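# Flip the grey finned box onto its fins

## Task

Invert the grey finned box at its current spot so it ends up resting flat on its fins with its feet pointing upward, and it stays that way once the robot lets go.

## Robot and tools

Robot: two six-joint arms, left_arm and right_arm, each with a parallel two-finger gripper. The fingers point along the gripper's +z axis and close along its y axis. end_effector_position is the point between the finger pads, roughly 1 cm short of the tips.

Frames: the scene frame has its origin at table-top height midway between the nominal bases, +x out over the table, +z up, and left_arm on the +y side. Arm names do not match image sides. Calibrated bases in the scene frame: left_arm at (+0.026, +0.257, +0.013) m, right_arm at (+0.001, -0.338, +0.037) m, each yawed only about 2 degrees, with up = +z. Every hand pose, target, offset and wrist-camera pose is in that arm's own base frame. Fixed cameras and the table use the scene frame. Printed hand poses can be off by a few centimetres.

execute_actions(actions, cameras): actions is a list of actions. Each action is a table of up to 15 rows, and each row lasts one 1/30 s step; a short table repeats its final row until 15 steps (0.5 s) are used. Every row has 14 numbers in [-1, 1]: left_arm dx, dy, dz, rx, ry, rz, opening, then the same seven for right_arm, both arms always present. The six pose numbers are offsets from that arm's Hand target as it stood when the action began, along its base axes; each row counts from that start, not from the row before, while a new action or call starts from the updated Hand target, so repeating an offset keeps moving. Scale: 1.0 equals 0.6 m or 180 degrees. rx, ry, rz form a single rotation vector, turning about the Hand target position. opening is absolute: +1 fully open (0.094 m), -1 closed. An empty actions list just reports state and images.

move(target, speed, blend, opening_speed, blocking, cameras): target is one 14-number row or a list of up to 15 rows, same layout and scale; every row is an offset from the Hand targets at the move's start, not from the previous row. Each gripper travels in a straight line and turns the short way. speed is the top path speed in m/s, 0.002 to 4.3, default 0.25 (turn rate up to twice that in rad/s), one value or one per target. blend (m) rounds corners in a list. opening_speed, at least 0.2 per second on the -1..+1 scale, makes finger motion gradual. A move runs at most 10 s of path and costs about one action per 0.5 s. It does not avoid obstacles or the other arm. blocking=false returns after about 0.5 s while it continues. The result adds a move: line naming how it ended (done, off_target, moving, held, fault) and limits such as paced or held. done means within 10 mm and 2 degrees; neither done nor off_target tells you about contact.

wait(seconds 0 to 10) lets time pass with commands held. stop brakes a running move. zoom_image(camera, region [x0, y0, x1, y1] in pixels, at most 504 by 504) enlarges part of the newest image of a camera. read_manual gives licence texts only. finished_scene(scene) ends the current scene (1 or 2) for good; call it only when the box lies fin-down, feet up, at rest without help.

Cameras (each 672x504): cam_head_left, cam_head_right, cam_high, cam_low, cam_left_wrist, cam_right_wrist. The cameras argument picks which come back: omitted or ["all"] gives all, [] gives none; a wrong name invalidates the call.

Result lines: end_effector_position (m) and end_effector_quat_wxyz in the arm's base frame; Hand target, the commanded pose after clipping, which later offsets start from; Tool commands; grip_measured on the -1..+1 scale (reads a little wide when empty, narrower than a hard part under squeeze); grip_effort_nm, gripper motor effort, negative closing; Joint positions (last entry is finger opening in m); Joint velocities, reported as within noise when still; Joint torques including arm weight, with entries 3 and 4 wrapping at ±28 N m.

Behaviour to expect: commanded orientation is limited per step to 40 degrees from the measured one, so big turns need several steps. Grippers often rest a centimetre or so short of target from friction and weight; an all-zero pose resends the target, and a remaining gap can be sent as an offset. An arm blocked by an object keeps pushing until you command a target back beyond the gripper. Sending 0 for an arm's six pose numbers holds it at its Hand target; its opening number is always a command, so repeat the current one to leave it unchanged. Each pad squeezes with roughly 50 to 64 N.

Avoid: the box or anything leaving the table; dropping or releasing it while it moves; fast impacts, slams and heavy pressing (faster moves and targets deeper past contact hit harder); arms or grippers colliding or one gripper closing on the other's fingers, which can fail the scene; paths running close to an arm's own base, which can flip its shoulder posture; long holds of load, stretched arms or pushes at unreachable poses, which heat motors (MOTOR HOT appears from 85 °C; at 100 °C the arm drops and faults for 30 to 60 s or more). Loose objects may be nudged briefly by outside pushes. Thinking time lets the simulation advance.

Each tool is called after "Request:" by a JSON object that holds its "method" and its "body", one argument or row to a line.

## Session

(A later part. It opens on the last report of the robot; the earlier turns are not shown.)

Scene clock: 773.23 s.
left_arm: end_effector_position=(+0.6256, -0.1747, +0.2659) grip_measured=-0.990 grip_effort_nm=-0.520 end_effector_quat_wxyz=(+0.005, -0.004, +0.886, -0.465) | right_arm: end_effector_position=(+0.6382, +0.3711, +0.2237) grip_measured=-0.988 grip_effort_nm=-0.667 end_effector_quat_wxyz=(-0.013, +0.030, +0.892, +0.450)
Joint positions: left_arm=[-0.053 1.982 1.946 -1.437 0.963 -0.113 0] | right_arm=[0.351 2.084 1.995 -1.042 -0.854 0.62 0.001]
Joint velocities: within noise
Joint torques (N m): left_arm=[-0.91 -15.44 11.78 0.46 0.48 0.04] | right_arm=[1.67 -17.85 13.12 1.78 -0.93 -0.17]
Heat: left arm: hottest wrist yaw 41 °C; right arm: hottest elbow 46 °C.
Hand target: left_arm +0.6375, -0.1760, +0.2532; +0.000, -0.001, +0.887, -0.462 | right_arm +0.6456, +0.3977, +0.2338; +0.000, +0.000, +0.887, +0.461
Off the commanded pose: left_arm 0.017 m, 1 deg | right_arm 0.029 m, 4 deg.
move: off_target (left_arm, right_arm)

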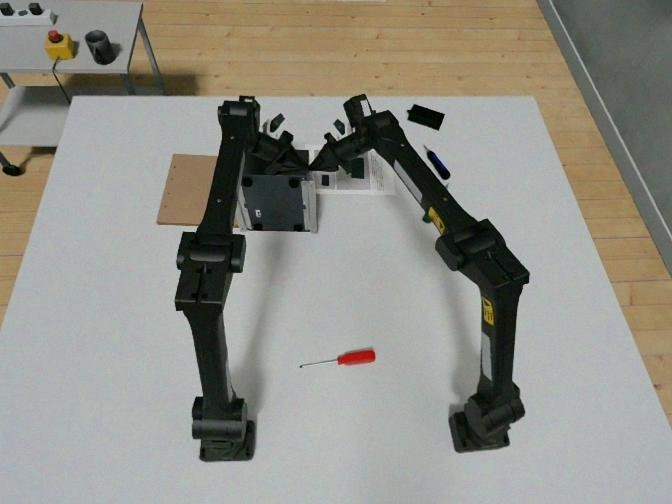

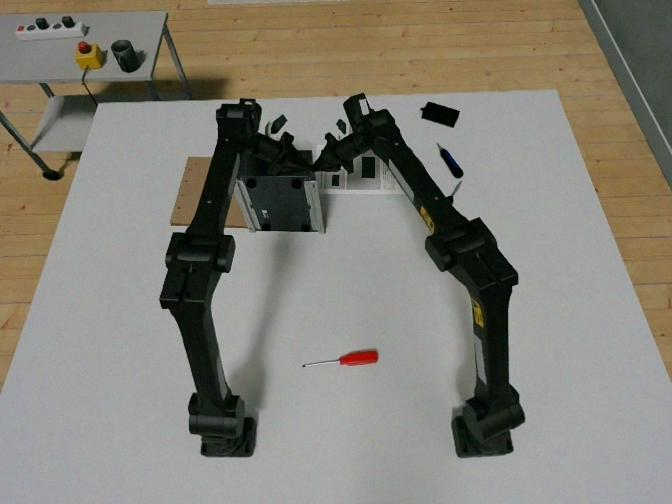

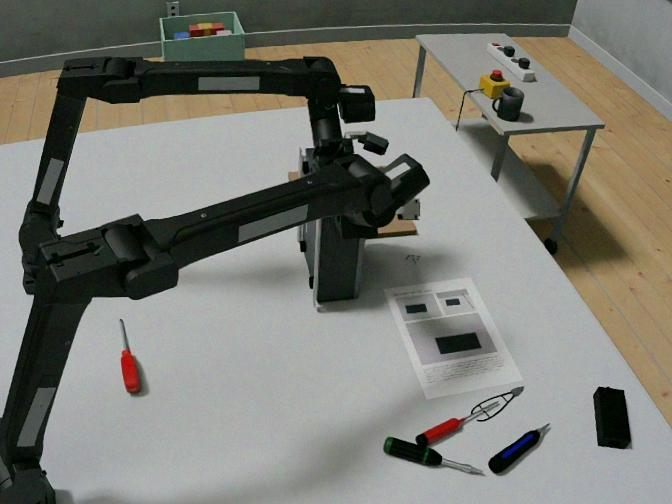

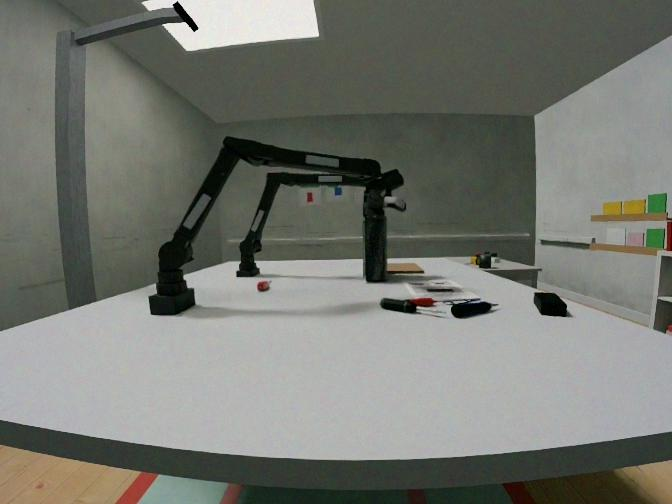

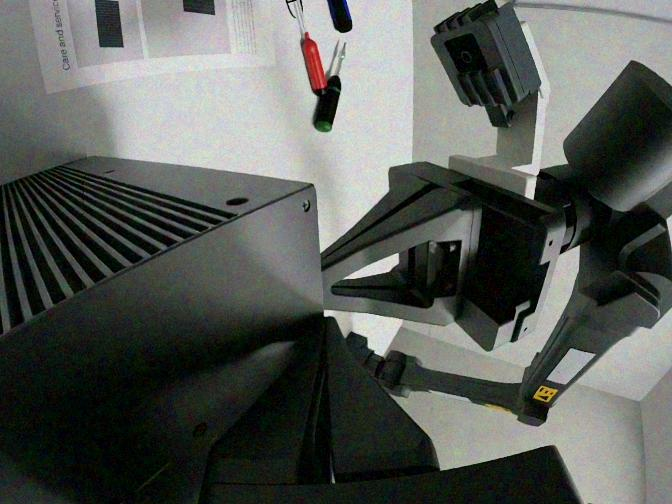

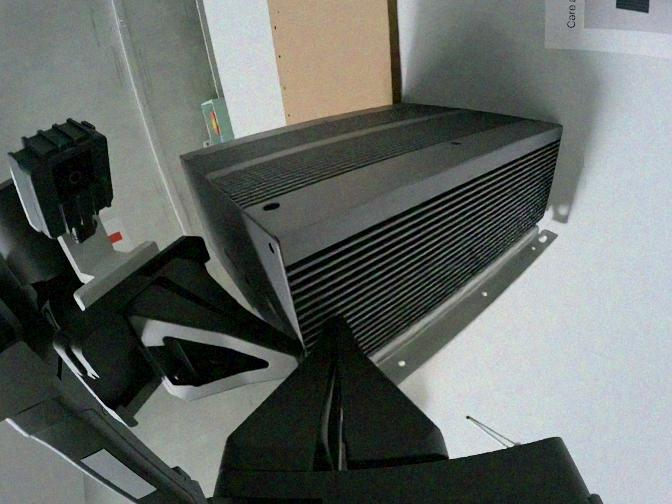

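Request:
{"method": "move", "body": {
  "target": [
    [0,0,0.1,0,0,0,-1,0,-0.17,0,0,0,0,-1],
    [0.16,0,0.1,0,0,0,-1,0.19,-0.17,0,0,0,0,-1],
    [0.17,0.21,0.1,0,0,0,-1,0.19,-0.17,-0.367,0,0,0,-1],
    [0.17,0.21,-0.363,0,0,0,-1,0.19,0.06,-0.367,0,0,0,-1]
  ],
  "speed": [0.1,0.2,0.25,0.25]
}}

Scene clock: 797.30 s.
left_arm: end_effector_position=(+0.7352, -0.0466, +0.0521) grip_measured=-0.990 grip_effort_nm=-0.530 end_effector_quat_wxyz=(+0.000, -0.009, +0.886, -0.463) | right_arm: end_effector_position=(+0.7549, +0.4258, +0.0065) grip_measured=-0.988 grip_effort_nm=-0.662 end_effector_quat_wxyz=(-0.007, +0.007, +0.889, +0.459)
Joint positions: left_arm=[0.129 2.556 2.398 -1.58 0.953 0.195 0] | right_arm=[0.362 2.733 2.612 -0.994 -0.87 0.593 0.001]
Joint velocities: within noise
Joint torques (N m): left_arm=[-1.26 -21.77 10.09 0.66 0.55 0.02] | right_arm=[0.09 -25.41 12.21 0.98 -0.35 -0.07]
Heat: left arm: hottest elbow 44 °C; right arm: hottest elbow 47 °C.
Hand target: left_arm +0.7395, -0.0501, +0.0353; +0.000, -0.001, +0.887, -0.462 | right_arm +0.7594, +0.4339, +0.0136; +0.000, +0.000, +0.887, +0.461
Off the commanded pose: left_arm 0.018 m, 1 deg | right_arm 0.012 m, 1 deg.
move: off_target (left_arm, right_arm)

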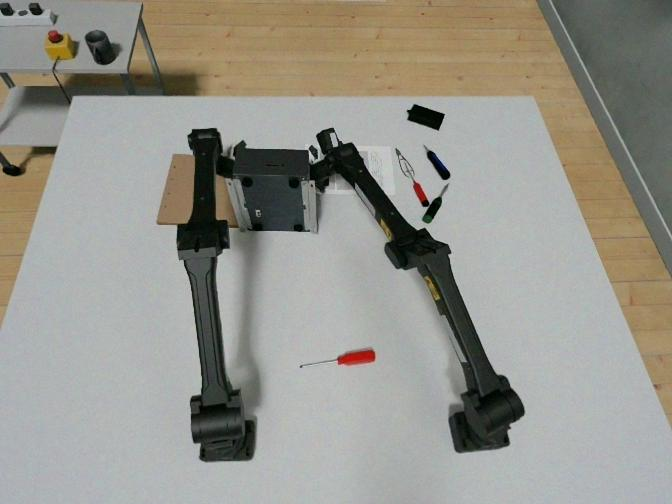

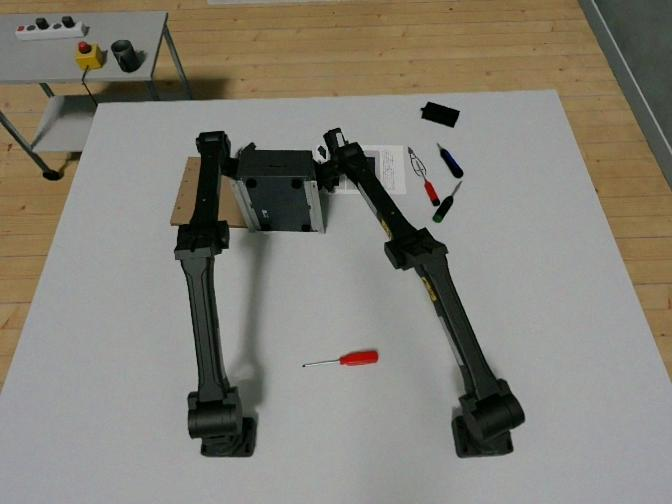

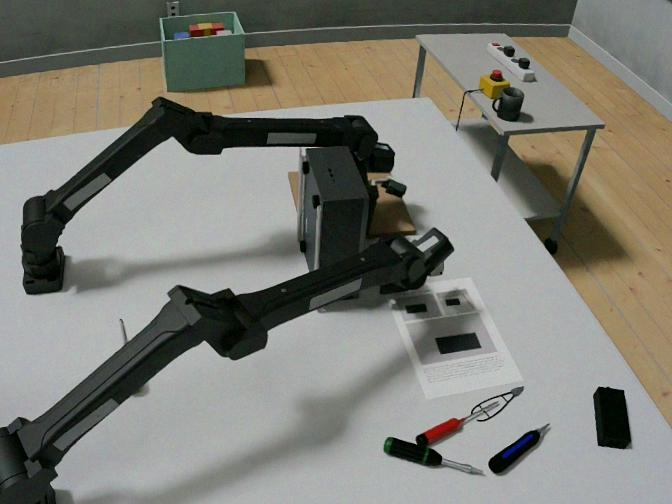

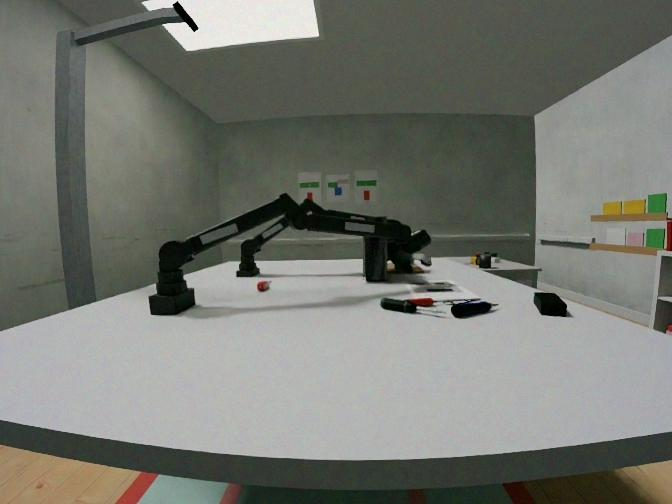

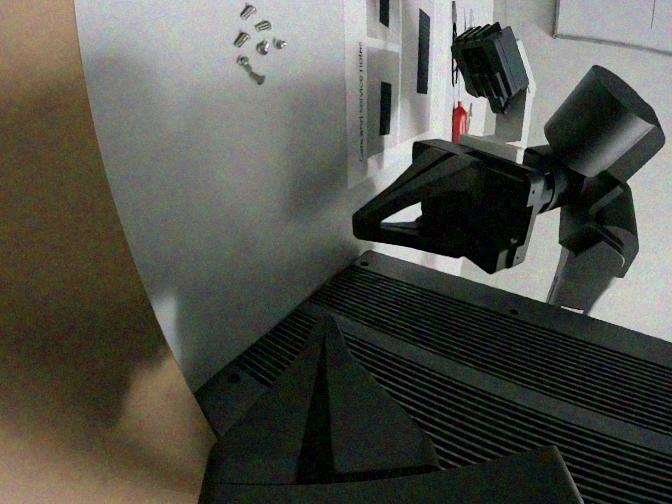

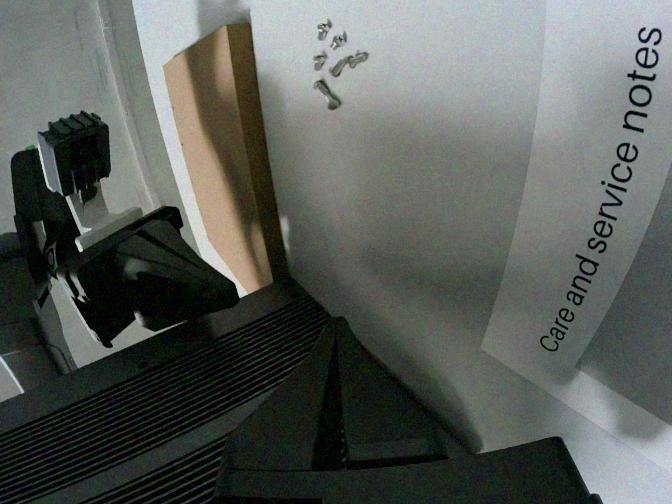

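Request:
{"method": "move", "body": {
  "target": [
    [-0.46,0,-0.01,0,0,0,-1,-0.46,0,0,0,0,0,-1]
  ],
  "speed": 0.06
}}

Scene clock: 805.53 s.
left_arm: end_effector_position=(+0.4788, -0.0503, +0.0288) grip_measured=-0.990 grip_effort_nm=-0.520 end_effector_quat_wxyz=(+0.007, -0.004, +0.886, -0.463) | right_arm: end_effector_position=(+0.5209, +0.4073, +0.0124) grip_measured=-0.988 grip_effort_nm=-0.667 end_effector_quat_wxyz=(+0.025, +0.029, +0.887, +0.460)
Joint positions: left_arm=[0.189 1.941 1.192 -1.059 0.942 0.302 0] | right_arm=[0.484 2.046 1.276 -0.146 -0.759 0.818 0.001]
Joint velocities: within noise
Joint torques (N m): left_arm=[-0.32 -16.03 3.48 -0.39 0.34 0.12] | right_arm=[4.42 -19.25 4.41 1.16 -1.15 -0.22]
Heat: left arm: hottest elbow 43 °C; right arm: hottest elbow 46 °C.
Hand target: left_arm +0.4636, -0.0501, +0.0294; +0.000, -0.001, +0.887, -0.462 | right_arm +0.4835, +0.4338, +0.0136; +0.000, +0.000, +0.887, +0.461
Off the commanded pose: left_arm 0.015 m, 1 deg | right_arm 0.046 m, 4 deg.
move: off_target (left_arm, right_arm)

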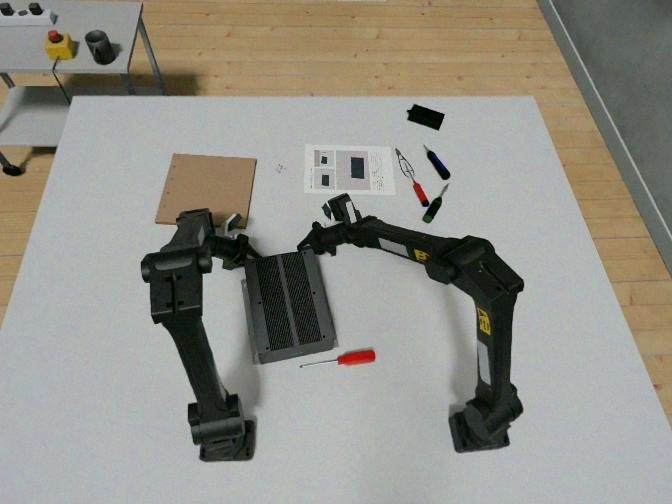

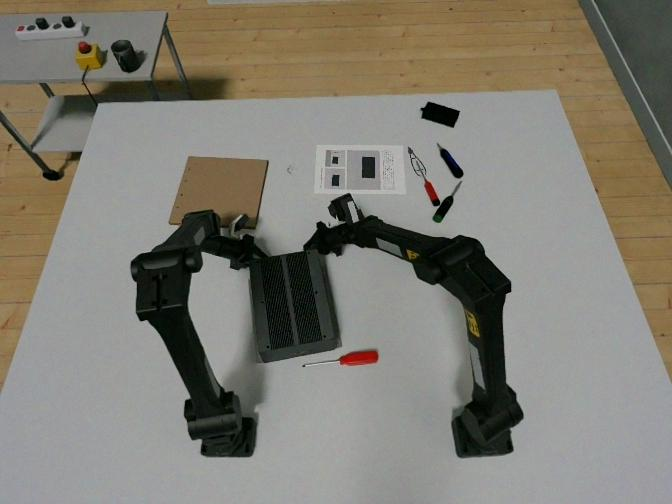

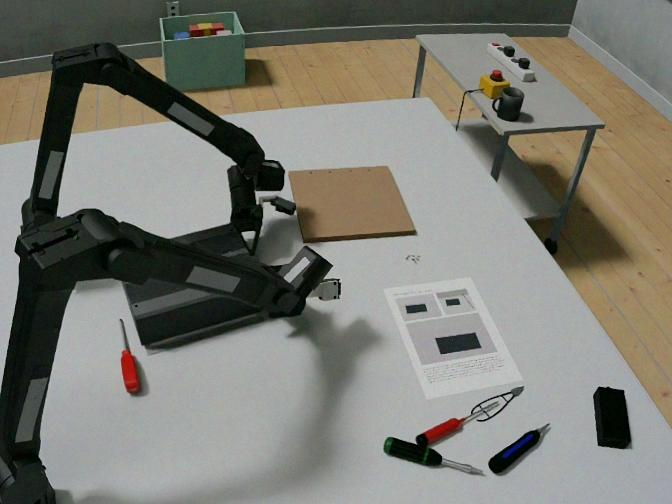

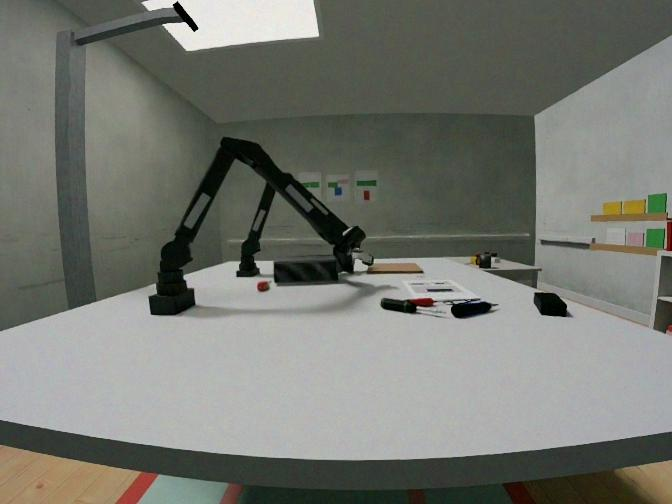

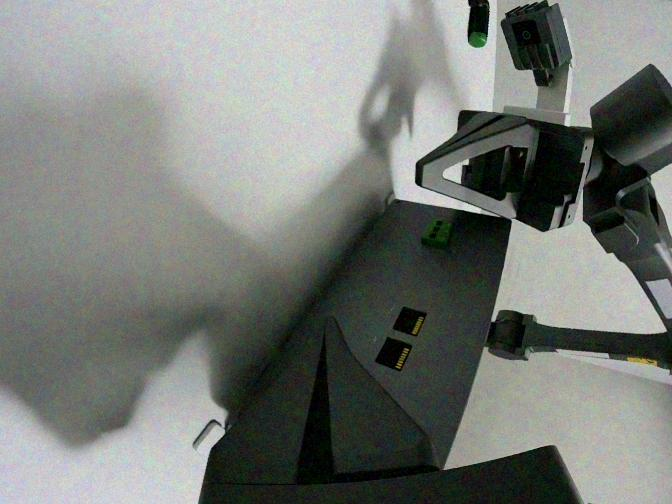

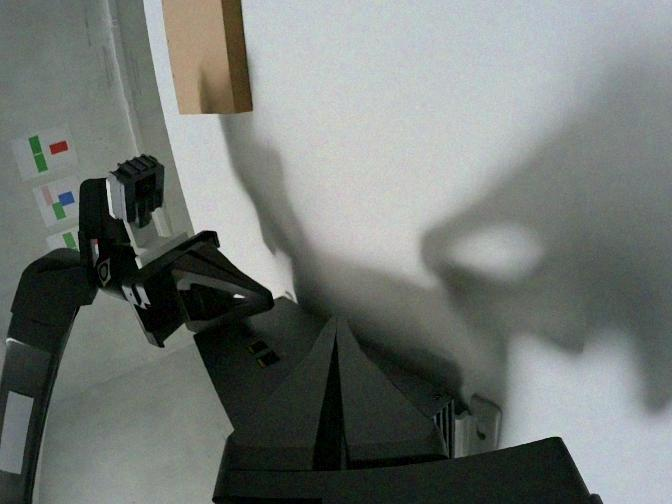

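Request:
{"method": "move", "body": {
  "target": [
    [0.1,0.15,0.02,0,0,0,-1,0.05,-0.4,0,0,0,0,-1],
    [-0.15,0.17,0.01,0,0,0,-1,-0.1,-0.55,0,0,0,0,-1],
    [-0.13,-0.22,0.01,0,0,0,-1,-0.25,-0.55,0,0,0,0,-1]
  ],
  "speed": [0.2,0.2,0.08],
  "cameras": ["cam_head_left","cam_left_wrist","cam_right_wrist"]
}}

Scene clock: 822.50 s.
left_arm: end_effector_position=(+0.4109, -0.1289, +0.0346) grip_measured=-0.990 grip_effort_nm=-0.525 end_effector_quat_wxyz=(+0.039, -0.039, +0.895, -0.443) | right_arm: end_effector_position=(+0.3293, +0.1093, +0.0103) grip_measured=-0.988 grip_effort_nm=-0.662 end_effector_quat_wxyz=(-0.015, +0.003, +0.886, +0.463)
Joint positions: left_arm=[0.018 1.681 0.828 -0.571 0.913 -0.14 0] | right_arm=[-0.094 1.691 0.712 -0.765 -0.953 -0.178 0.001]
Joint velocities: within noise
Joint torques (N m): left_arm=[-10.29 -10.81 4.33 0.72 2.24 -0.34] | right_arm=[-2.14 -10.58 3.92 0.62 -0.52 -0.17]
Heat: left arm: hottest elbow 41 °C; right arm: hottest elbow 44 °C.
Hand target: left_arm +0.3855, -0.1822, +0.0354; +0.000, -0.001, +0.887, -0.462 | right_arm +0.3335, +0.1038, +0.0136; +0.000, +0.000, +0.887, +0.461
Off the commanded pose: left_arm 0.059 m, 7 deg | right_arm 0.008 m, 2 deg.
move: off_target (left_arm)
Images, in order (width x height): cam_head_left 672x504, cam_left_wrist 672x504, cam_right_wrist 672x504.

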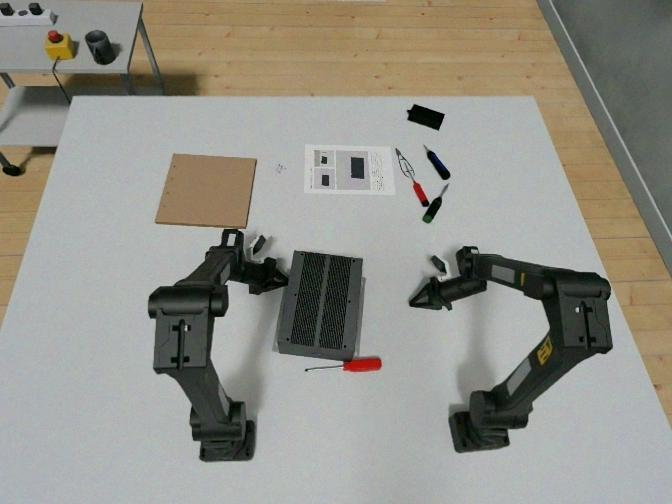

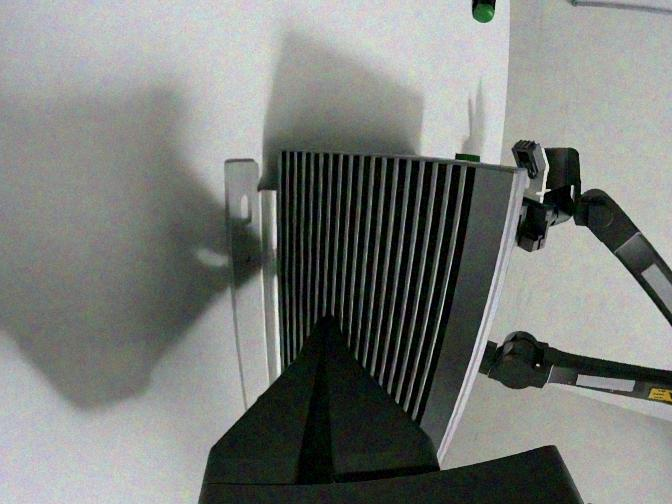

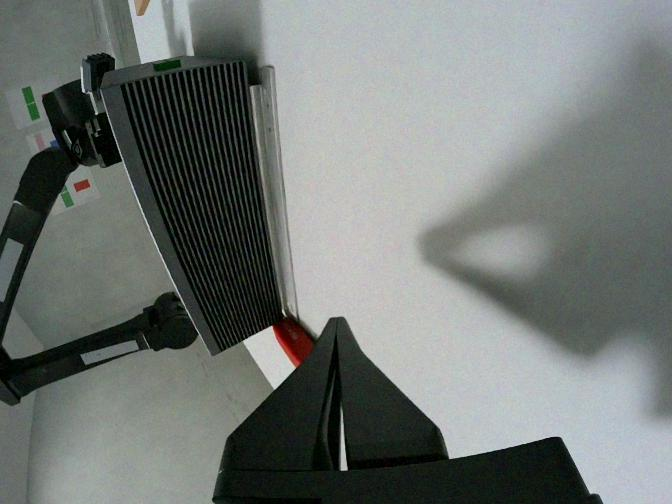

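Request:
{"method": "move", "body": {
  "target": [
    [0.0,0.2,0.02,0,0,0,-1,0,0,0,0,0,0,-1],
    [-0.16,0.22,0,0,0,0,-1,0,0,0,0,0,0,-1],
    [-0.16,-0.01,0,0,0,0,-1,-0.08,0.05,0,0,0,0,-1]
  ],
  "speed": [0.2,0.2,0.08],
  "cameras": ["cam_head_left","cam_left_wrist","cam_right_wrist"]
}}

Scene clock: 833.17 s.
left_arm: end_effector_position=(+0.3004, -0.1525, +0.0347) grip_measured=-0.990 grip_effort_nm=-0.520 end_effector_quat_wxyz=(+0.019, -0.042, +0.893, -0.447) | right_arm: end_effector_position=(+0.2848, +0.1295, +0.0103) grip_measured=-0.988 grip_effort_nm=-0.662 end_effector_quat_wxyz=(-0.004, +0.008, +0.888, +0.460)
Joint positions: left_arm=[-0.052 1.452 0.53 -0.466 0.915 -0.235 0] | right_arm=[-0.037 1.571 0.548 -0.601 -0.956 -0.047 0.001]
Joint velocities: within noise
Joint torques (N m): left_arm=[-9.11 -5.66 5.42 2.29 1.82 -0.33] | right_arm=[0.38 -8.59 3.89 0.73 -0.77 -0.05]
Heat: left arm: hottest elbow 40 °C; right arm: hottest elbow 43 °C.
Hand target: left_arm +0.2895, -0.1881, +0.0354; +0.000, -0.001, +0.887, -0.462 | right_arm +0.2855, +0.1338, +0.0136; +0.000, +0.000, +0.887, +0.461
Off the commanded pose: left_arm 0.037 m, 5 deg | right_arm 0.006 m, 1 deg.
move: off_target (left_arm)
Images, in order (width x height): cam_head_left 672x504, cam_left_wrist 672x504, cam_right_wrist 672x504.

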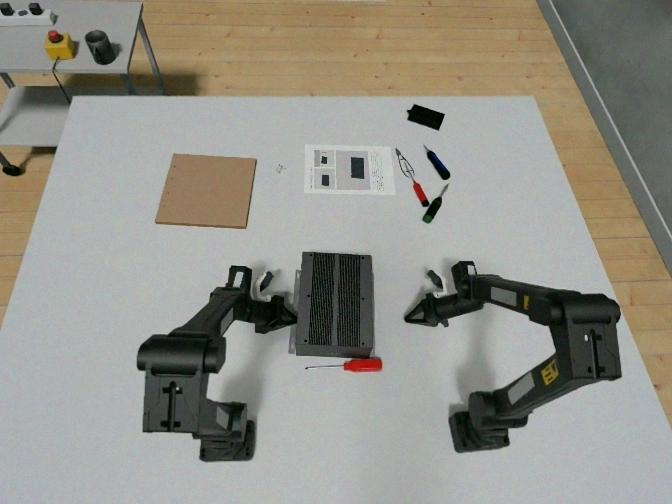

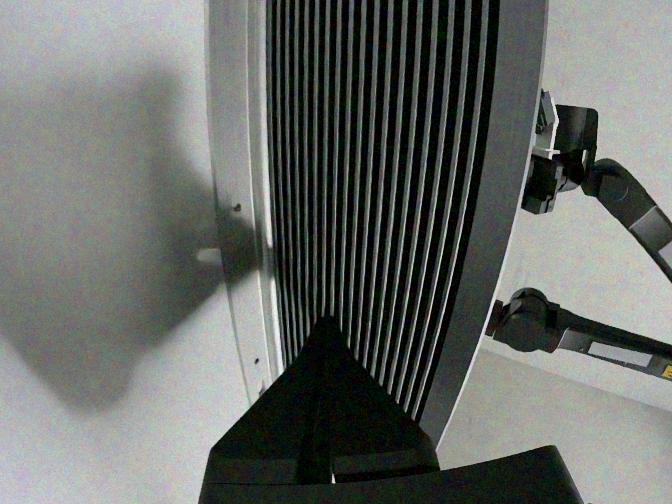

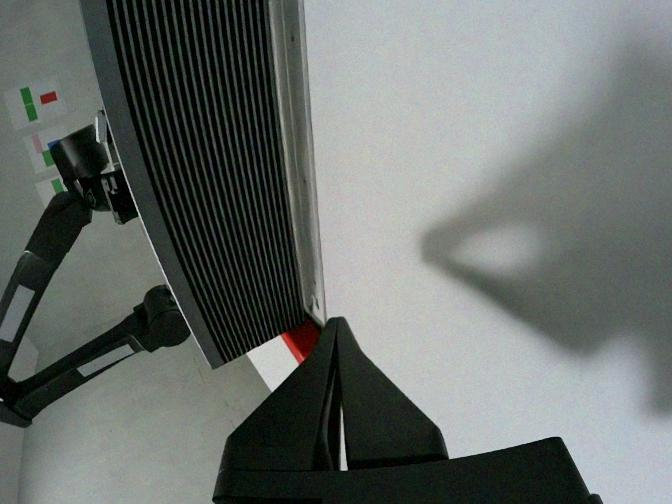

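Request:
{"method": "move", "body": {
  "target": [
    [0.025,0,0,0,0,0,-1,-0.033,0.13,0,0,0,0,-1],
    [0.025,-0.103,0,0,0,0,-1,-0.033,0.32,0,0,0,0,-1],
    [0.108,-0.113,0.305,0,0,0,-1,0.05,0.33,0.305,0,0,0,-1],
    [0.233,-0.113,0.4,0,0,0,-1,0.175,0.33,0.4,0,0,0,-1],
    [0.338,-0.113,0.385,0,0,0,-1,0.28,0.33,0.385,0,0,0,-1],
    [0.408,-0.108,0.345,0,0,0,-1,0.35,0.325,0.345,0,0,0,-1],
    [0.49,-0.108,0.32,0,0,0,-1,0.432,0.325,0.32,0,0,0,-1]
  ],
  "speed": [0.12,0.09,0.1,0.1,0.1,0.1,0.08],
  "blend": [0,0,0.03,0.03,0.02,0.02,0]
}}

Scene clock: 861.27 s.
left_arm: end_effector_position=(+0.5685, -0.2548, +0.2272) grip_measured=-0.990 grip_effort_nm=-0.515 end_effector_quat_wxyz=(-0.006, -0.005, +0.887, -0.461) | right_arm: end_effector_position=(+0.5273, +0.3304, +0.1914) grip_measured=-0.987 grip_effort_nm=-0.681 end_effector_quat_wxyz=(-0.016, +0.006, +0.890, +0.455)
Joint positions: left_arm=[-0.197 1.84 1.63 -1.098 0.933 -0.34 0] | right_arm=[0.346 1.8 1.469 -0.831 -0.88 0.553 0.001]
Joint velocities: within noise
Joint torques (N m): left_arm=[-0.03 -14.39 12.34 0.69 0.71 0.02] | right_arm=[-1.55 -15.09 11.59 0.94 -0.66 -0.15]
Heat: left arm: hottest elbow 39 °C; right arm: hottest elbow 42 °C.
Hand target: left_arm +0.5836, -0.2529, +0.2275; +0.000, -0.001, +0.887, -0.462 | right_arm +0.5446, +0.3290, +0.2055; +0.000, +0.000, +0.887, +0.461
Off the commanded pose: left_arm 0.015 m, 1 deg | right_arm 0.023 m, 2 deg.
move: off_target (left_arm, right_arm)

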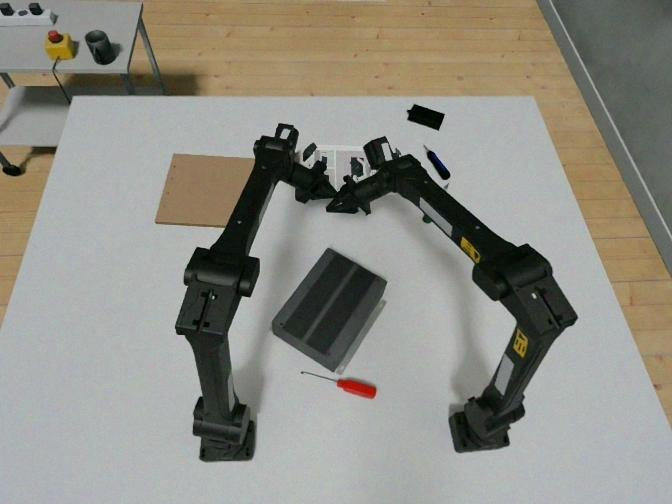

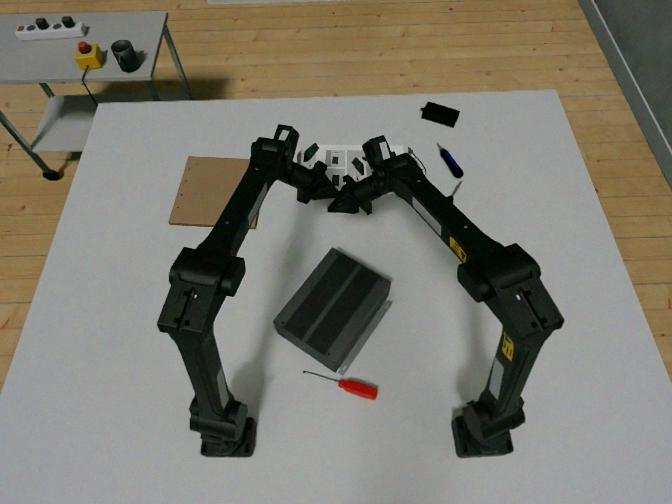

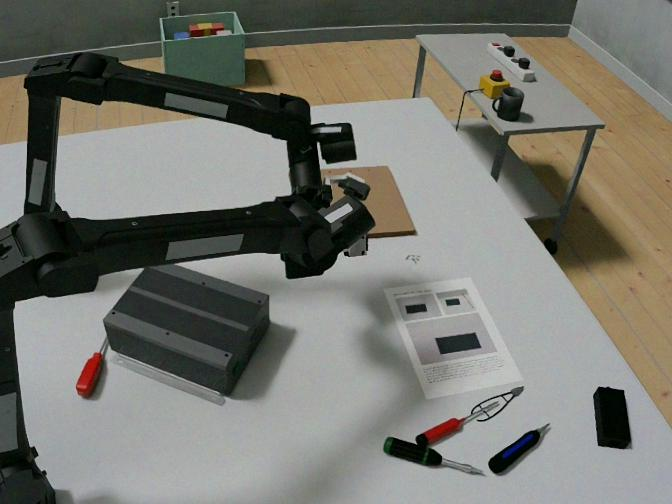

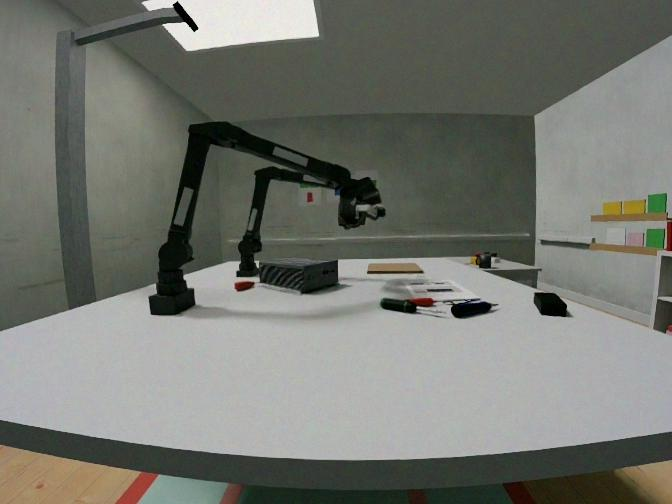

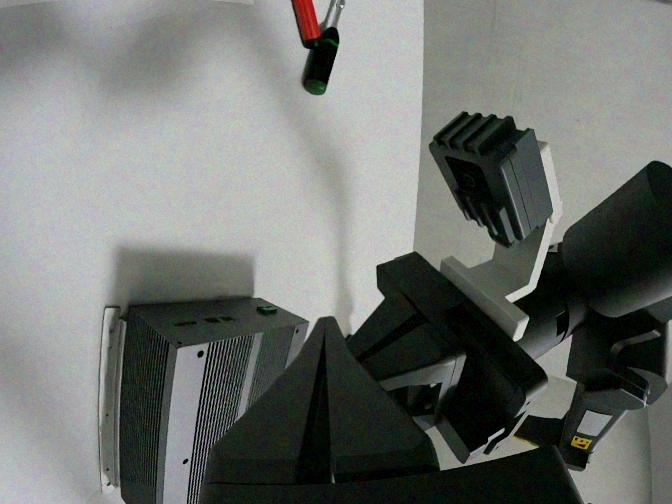

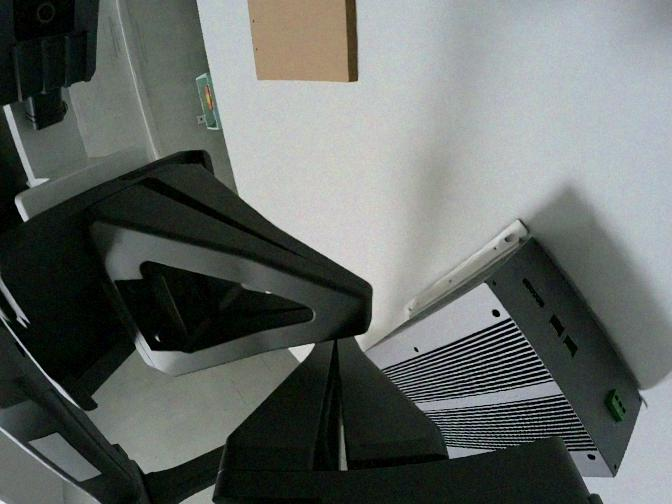

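Request:
{"method": "move", "body": {
  "target": [
    [0,0.3,0,0,0,0,-1,-0.1,-0.42,0,0,0,0,-1],
    [-0.2,0.4,0,0,0,0,-1,-0.3,-0.42,-0.32,0,0,0,-1],
    [-0.2,0.4,-0.2,0,0,0,-1,-0.28,0.02,-0.32,0,0,0,-1]
  ],
  "speed": [0.2,0.25,0.1],
  "cameras": ["cam_head_left"]
}}

Scene clock: 882.17 s.
left_arm: end_effector_position=(+0.4635, -0.0160, +0.1214) grip_measured=-0.990 grip_effort_nm=-0.515 end_effector_quat_wxyz=(+0.006, +0.001, +0.888, -0.461) | right_arm: end_effector_position=(+0.3686, +0.2718, +0.0066) grip_measured=-0.987 grip_effort_nm=-0.691 end_effector_quat_wxyz=(-0.003, +0.072, +0.895, +0.441)
Joint positions: left_arm=[0.264 1.8 1.267 -1.379 0.914 0.436 0] | right_arm=[0.364 1.705 0.711 -0.077 -0.799 0.739 0.001]
Joint velocities: within noise
Joint torques (N m): left_arm=[-0.21 -11.81 6.68 0.42 0.5 0.02] | right_arm=[9.29 -6.59 10.97 3.36 -1.09 -0.11]
Heat: left arm: hottest elbow 41 °C; right arm: hottest elbow 44 °C.
Hand target: left_arm +0.4635, -0.0129, +0.1074; +0.000, -0.001, +0.887, -0.462 | right_arm +0.3766, +0.3409, +0.0134; +0.000, +0.000, +0.887, +0.461
Off the commanded pose: left_arm 0.014 m, 1 deg | right_arm 0.070 m, 9 deg.
move: off_target (left_arm, right_arm)
Images, in order (width x height): cam_head_left 672x504.

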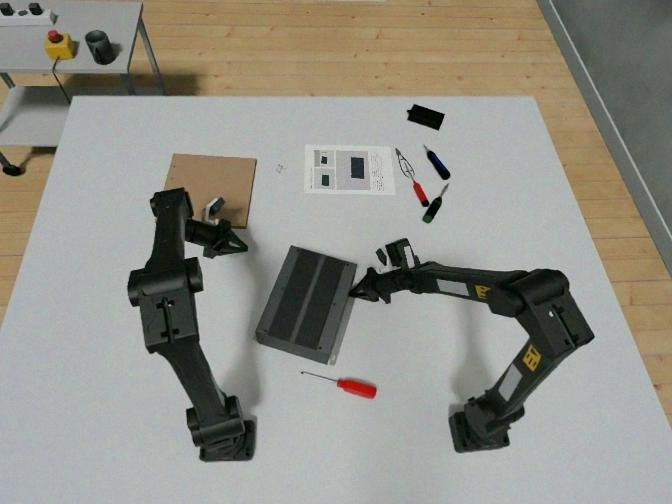

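Request:
{"method": "move", "body": {
  "target": [
    [-0.29,0.15,0,0,0,0,-1,0,-0.25,0,0,0,0,-1],
    [-0.29,0.15,-0.12,0,0,0,-1,-0.1,-0.33,0,0,0,0,-1],
    [-0.28,-0.28,-0.12,0,0,0,-1,-0.12,-0.33,0,0,0,0,-1]
  ],
  "speed": [0.2,0.2,0.1],
  "cameras": ["cam_head_left","cam_left_wrist"]
}}

Scene clock: 893.90 s.
left_arm: end_effector_position=(+0.3112, -0.1447, +0.0345) grip_measured=-0.990 grip_effort_nm=-0.520 end_effector_quat_wxyz=(+0.024, -0.038, +0.894, -0.447) | right_arm: end_effector_position=(+0.3017, +0.1471, +0.0095) grip_measured=-0.987 grip_effort_nm=-0.691 end_effector_quat_wxyz=(-0.010, +0.000, +0.888, +0.460)
Joint positions: left_arm=[-0.025 1.477 0.56 -0.493 0.918 -0.189 0] | right_arm=[0.024 1.604 0.591 -0.555 -0.955 0.025 0.001]
Joint velocities: within noise
Joint torques (N m): left_arm=[-9.17 -6.59 4.83 1.7 1.94 -0.31] | right_arm=[-2.02 -9.29 4.08 0.55 -0.74 -0.21]
Heat: left arm: hottest elbow 41 °C; right arm: hottest elbow 44 °C.
Hand target: left_arm +0.2955, -0.1809, +0.0355; +0.000, -0.001, +0.887, -0.462 | right_arm +0.3047, +0.1430, +0.0135; +0.000, +0.000, +0.887, +0.461
Off the commanded pose: left_arm 0.039 m, 5 deg | right_arm 0.006 m, 1 deg.
move: off_target (left_arm)
Images, in order (width x height): cam_head_left 672x504, cam_left_wrist 672x504.

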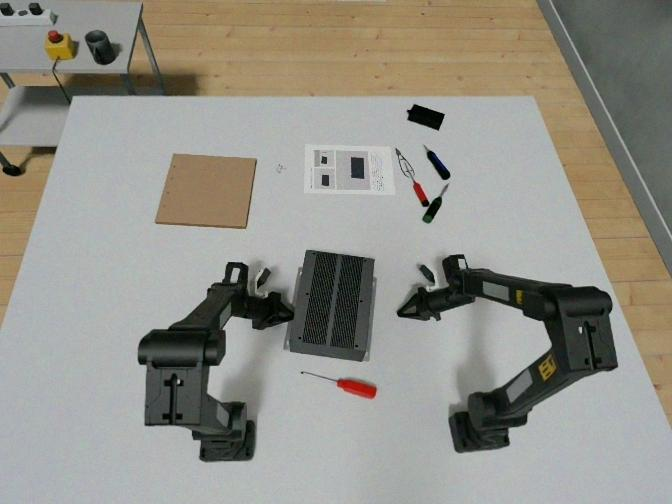

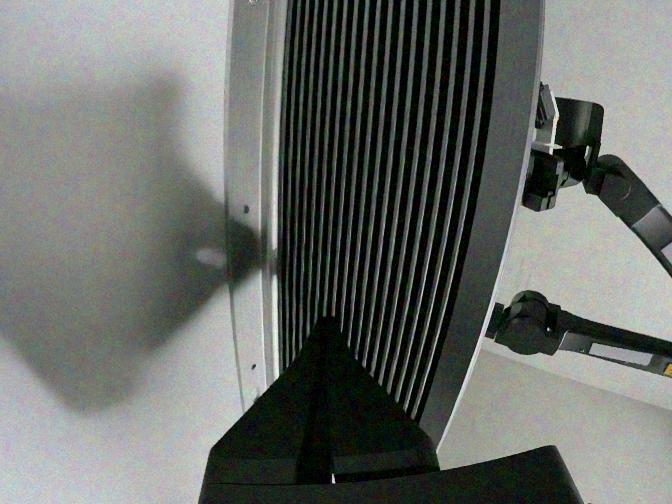

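Request:
{"method": "move", "body": {
  "target": [
    [-0.02,0.12,0,0,0,0,-1,0,0,0,0,0,0,-1],
    [-0.05,0.12,0,0,0,0,-1,0,0,0,0,0,0,-1],
    [-0.05,-0.06,0,0,0,0,-1,0.02,0.08,0,0,0,0,-1]
  ],
  "speed": [0.2,0.2,0.08],
  "cameras": ["cam_head_left","cam_left_wrist","cam_right_wrist"]
}}

Scene clock: 905.47 s.
left_arm: end_effector_position=(+0.2710, -0.1880, +0.0355) grip_measured=-0.990 grip_effort_nm=-0.520 end_effector_quat_wxyz=(+0.008, -0.040, +0.890, -0.455) | right_arm: end_effector_position=(+0.3163, +0.1865, +0.0117) grip_measured=-0.987 grip_effort_nm=-0.696 end_effector_quat_wxyz=(-0.003, +0.006, +0.887, +0.462)
Joint positions: left_arm=[-0.183 1.385 0.443 -0.304 0.904 -0.432 0] | right_arm=[0.145 1.604 0.591 -0.354 -0.945 0.264 0.001]
Joint velocities: within noise
Joint torques (N m): left_arm=[-8.29 -4.01 6.34 3.17 0.89 -0.26] | right_arm=[-0.03 -9.88 4.51 1.31 -0.46 0.04]
Heat: left arm: hottest elbow 40 °C; right arm: hottest elbow 42 °C.
Hand target: left_arm +0.2655, -0.2169, +0.0355; +0.000, -0.001, +0.887, -0.462 | right_arm +0.3167, +0.1910, +0.0136; +0.000, +0.000, +0.887, +0.461
Off the commanded pose: left_arm 0.029 m, 5 deg | right_arm 0.005 m, 1 deg.
move: off_target (left_arm)
Images, in order (width x height): cam_head_left 672x504, cam_left_wrist 672x504, cam_right_wrist 672x504.

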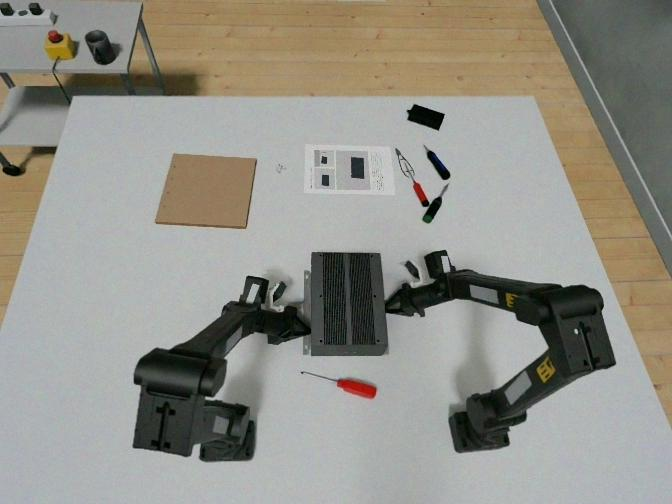

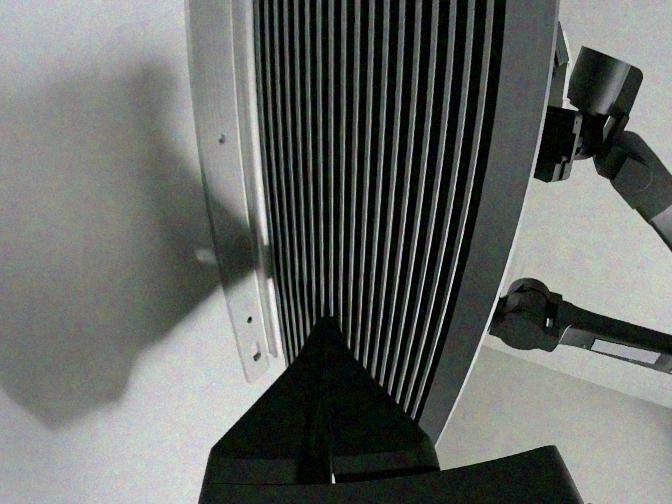

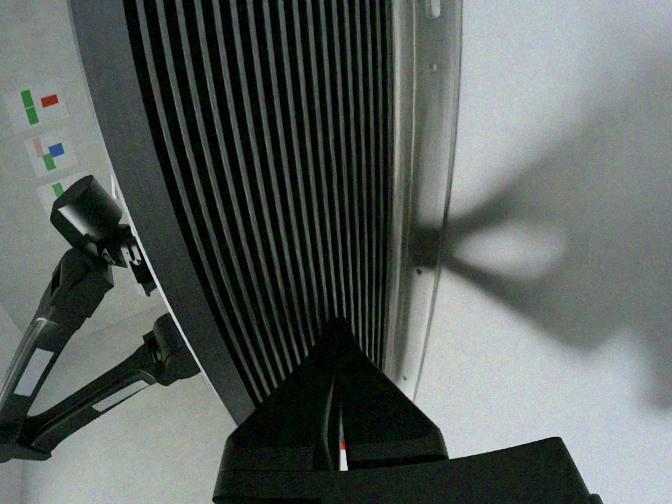

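Request:
{"method": "move", "body": {
  "target": [
    [0.012,0,0,0,0,0,-1,-0.042,-0.02,0,0,0,0,-1],
    [0.014,-0.1,0,0,0,0,-1,-0.042,0.16,0,0,0,0,-1],
    [0.095,-0.11,0.31,0,0,0,-1,0.041,0.17,0.3,0,0,0,-1],
    [0.22,-0.11,0.41,0,0,0,-1,0.166,0.17,0.41,0,0,0,-1],
    [0.325,-0.11,0.41,0,0,0,-1,0.271,0.17,0.41,0,0,0,-1],
    [0.395,-0.105,0.375,0,0,0,-1,0.341,0.165,0.37,0,0,0,-1],
    [0.485,-0.105,0.345,0,0,0,-1,0.431,0.165,0.345,0,0,0,-1]
  ],
  "speed": [0.12,0.09,0.1,0.1,0.1,0.1,0.08],
  "blend": [0,0,0.03,0.03,0.02,0.02,0]
}}

Scene clock: 921.83 s.
left_arm: end_effector_position=(+0.5309, -0.2599, +0.2277) grip_measured=-0.990 grip_effort_nm=-0.515 end_effector_quat_wxyz=(-0.029, -0.034, +0.892, -0.450) | right_arm: end_effector_position=(+0.5639, +0.2957, +0.2355) grip_measured=-0.986 grip_effort_nm=-0.740 end_effector_quat_wxyz=(+0.010, -0.013, +0.884, +0.468)
Joint positions: left_arm=[-0.223 1.755 1.519 -1.076 0.911 -0.427 0] | right_arm=[0.267 1.824 1.615 -0.983 -0.922 0.427 0.001]
Joint velocities: within noise
Joint torques (N m): left_arm=[-2.55 -12.75 14.76 2.48 0.96 0.04] | right_arm=[-1.61 -13.22 9.91 0.54 -0.26 -0.07]
Heat: left arm: hottest elbow 44 °C; right arm: hottest elbow 42 °C.
Hand target: left_arm +0.5566, -0.2798, +0.2425; +0.000, -0.001, +0.887, -0.462 | right_arm +0.5754, +0.2899, +0.2205; +0.000, +0.000, +0.887, +0.461
Off the commanded pose: left_arm 0.036 m, 5 deg | right_arm 0.020 m, 2 deg.
move: off_target (left_arm, right_arm)

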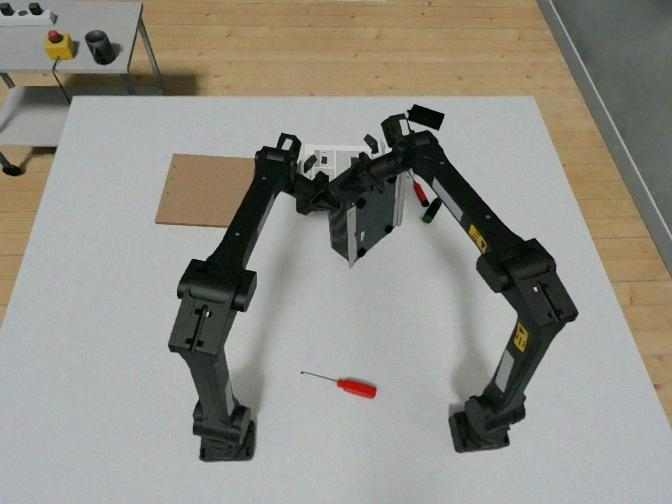

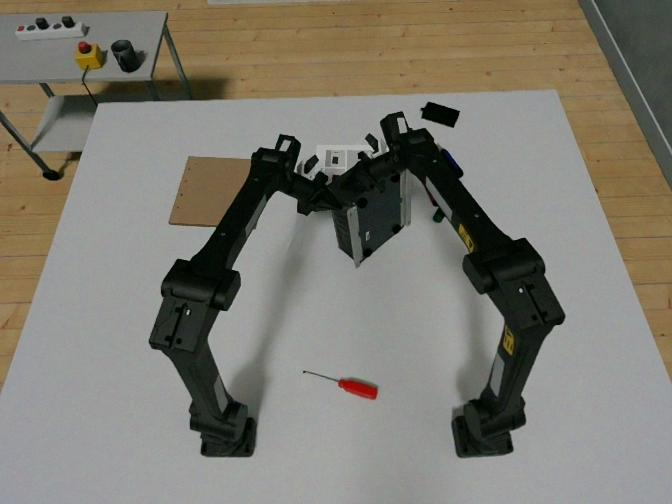

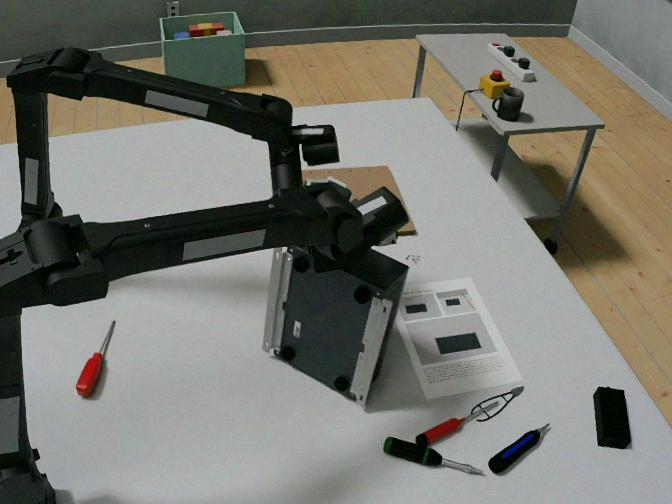

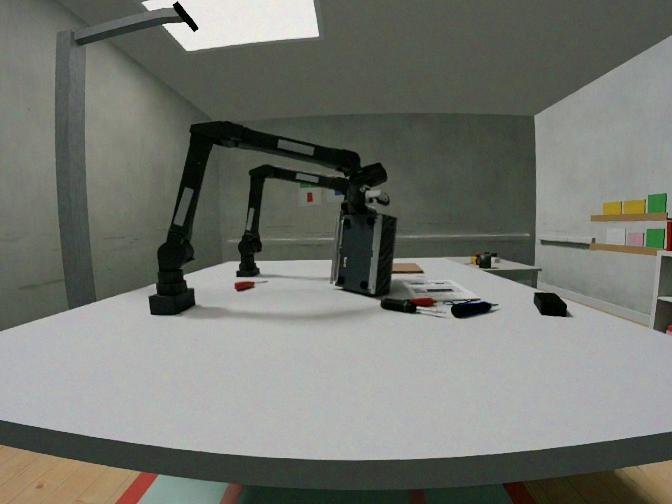

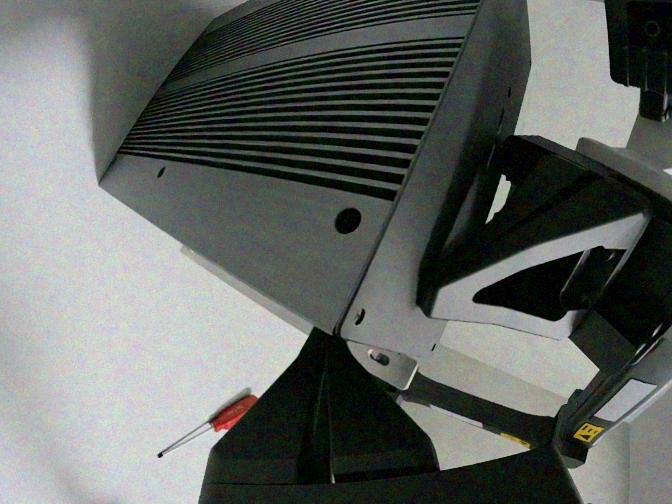

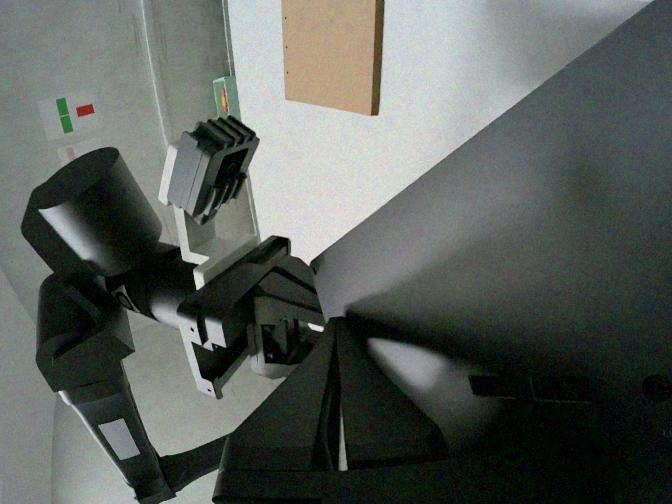

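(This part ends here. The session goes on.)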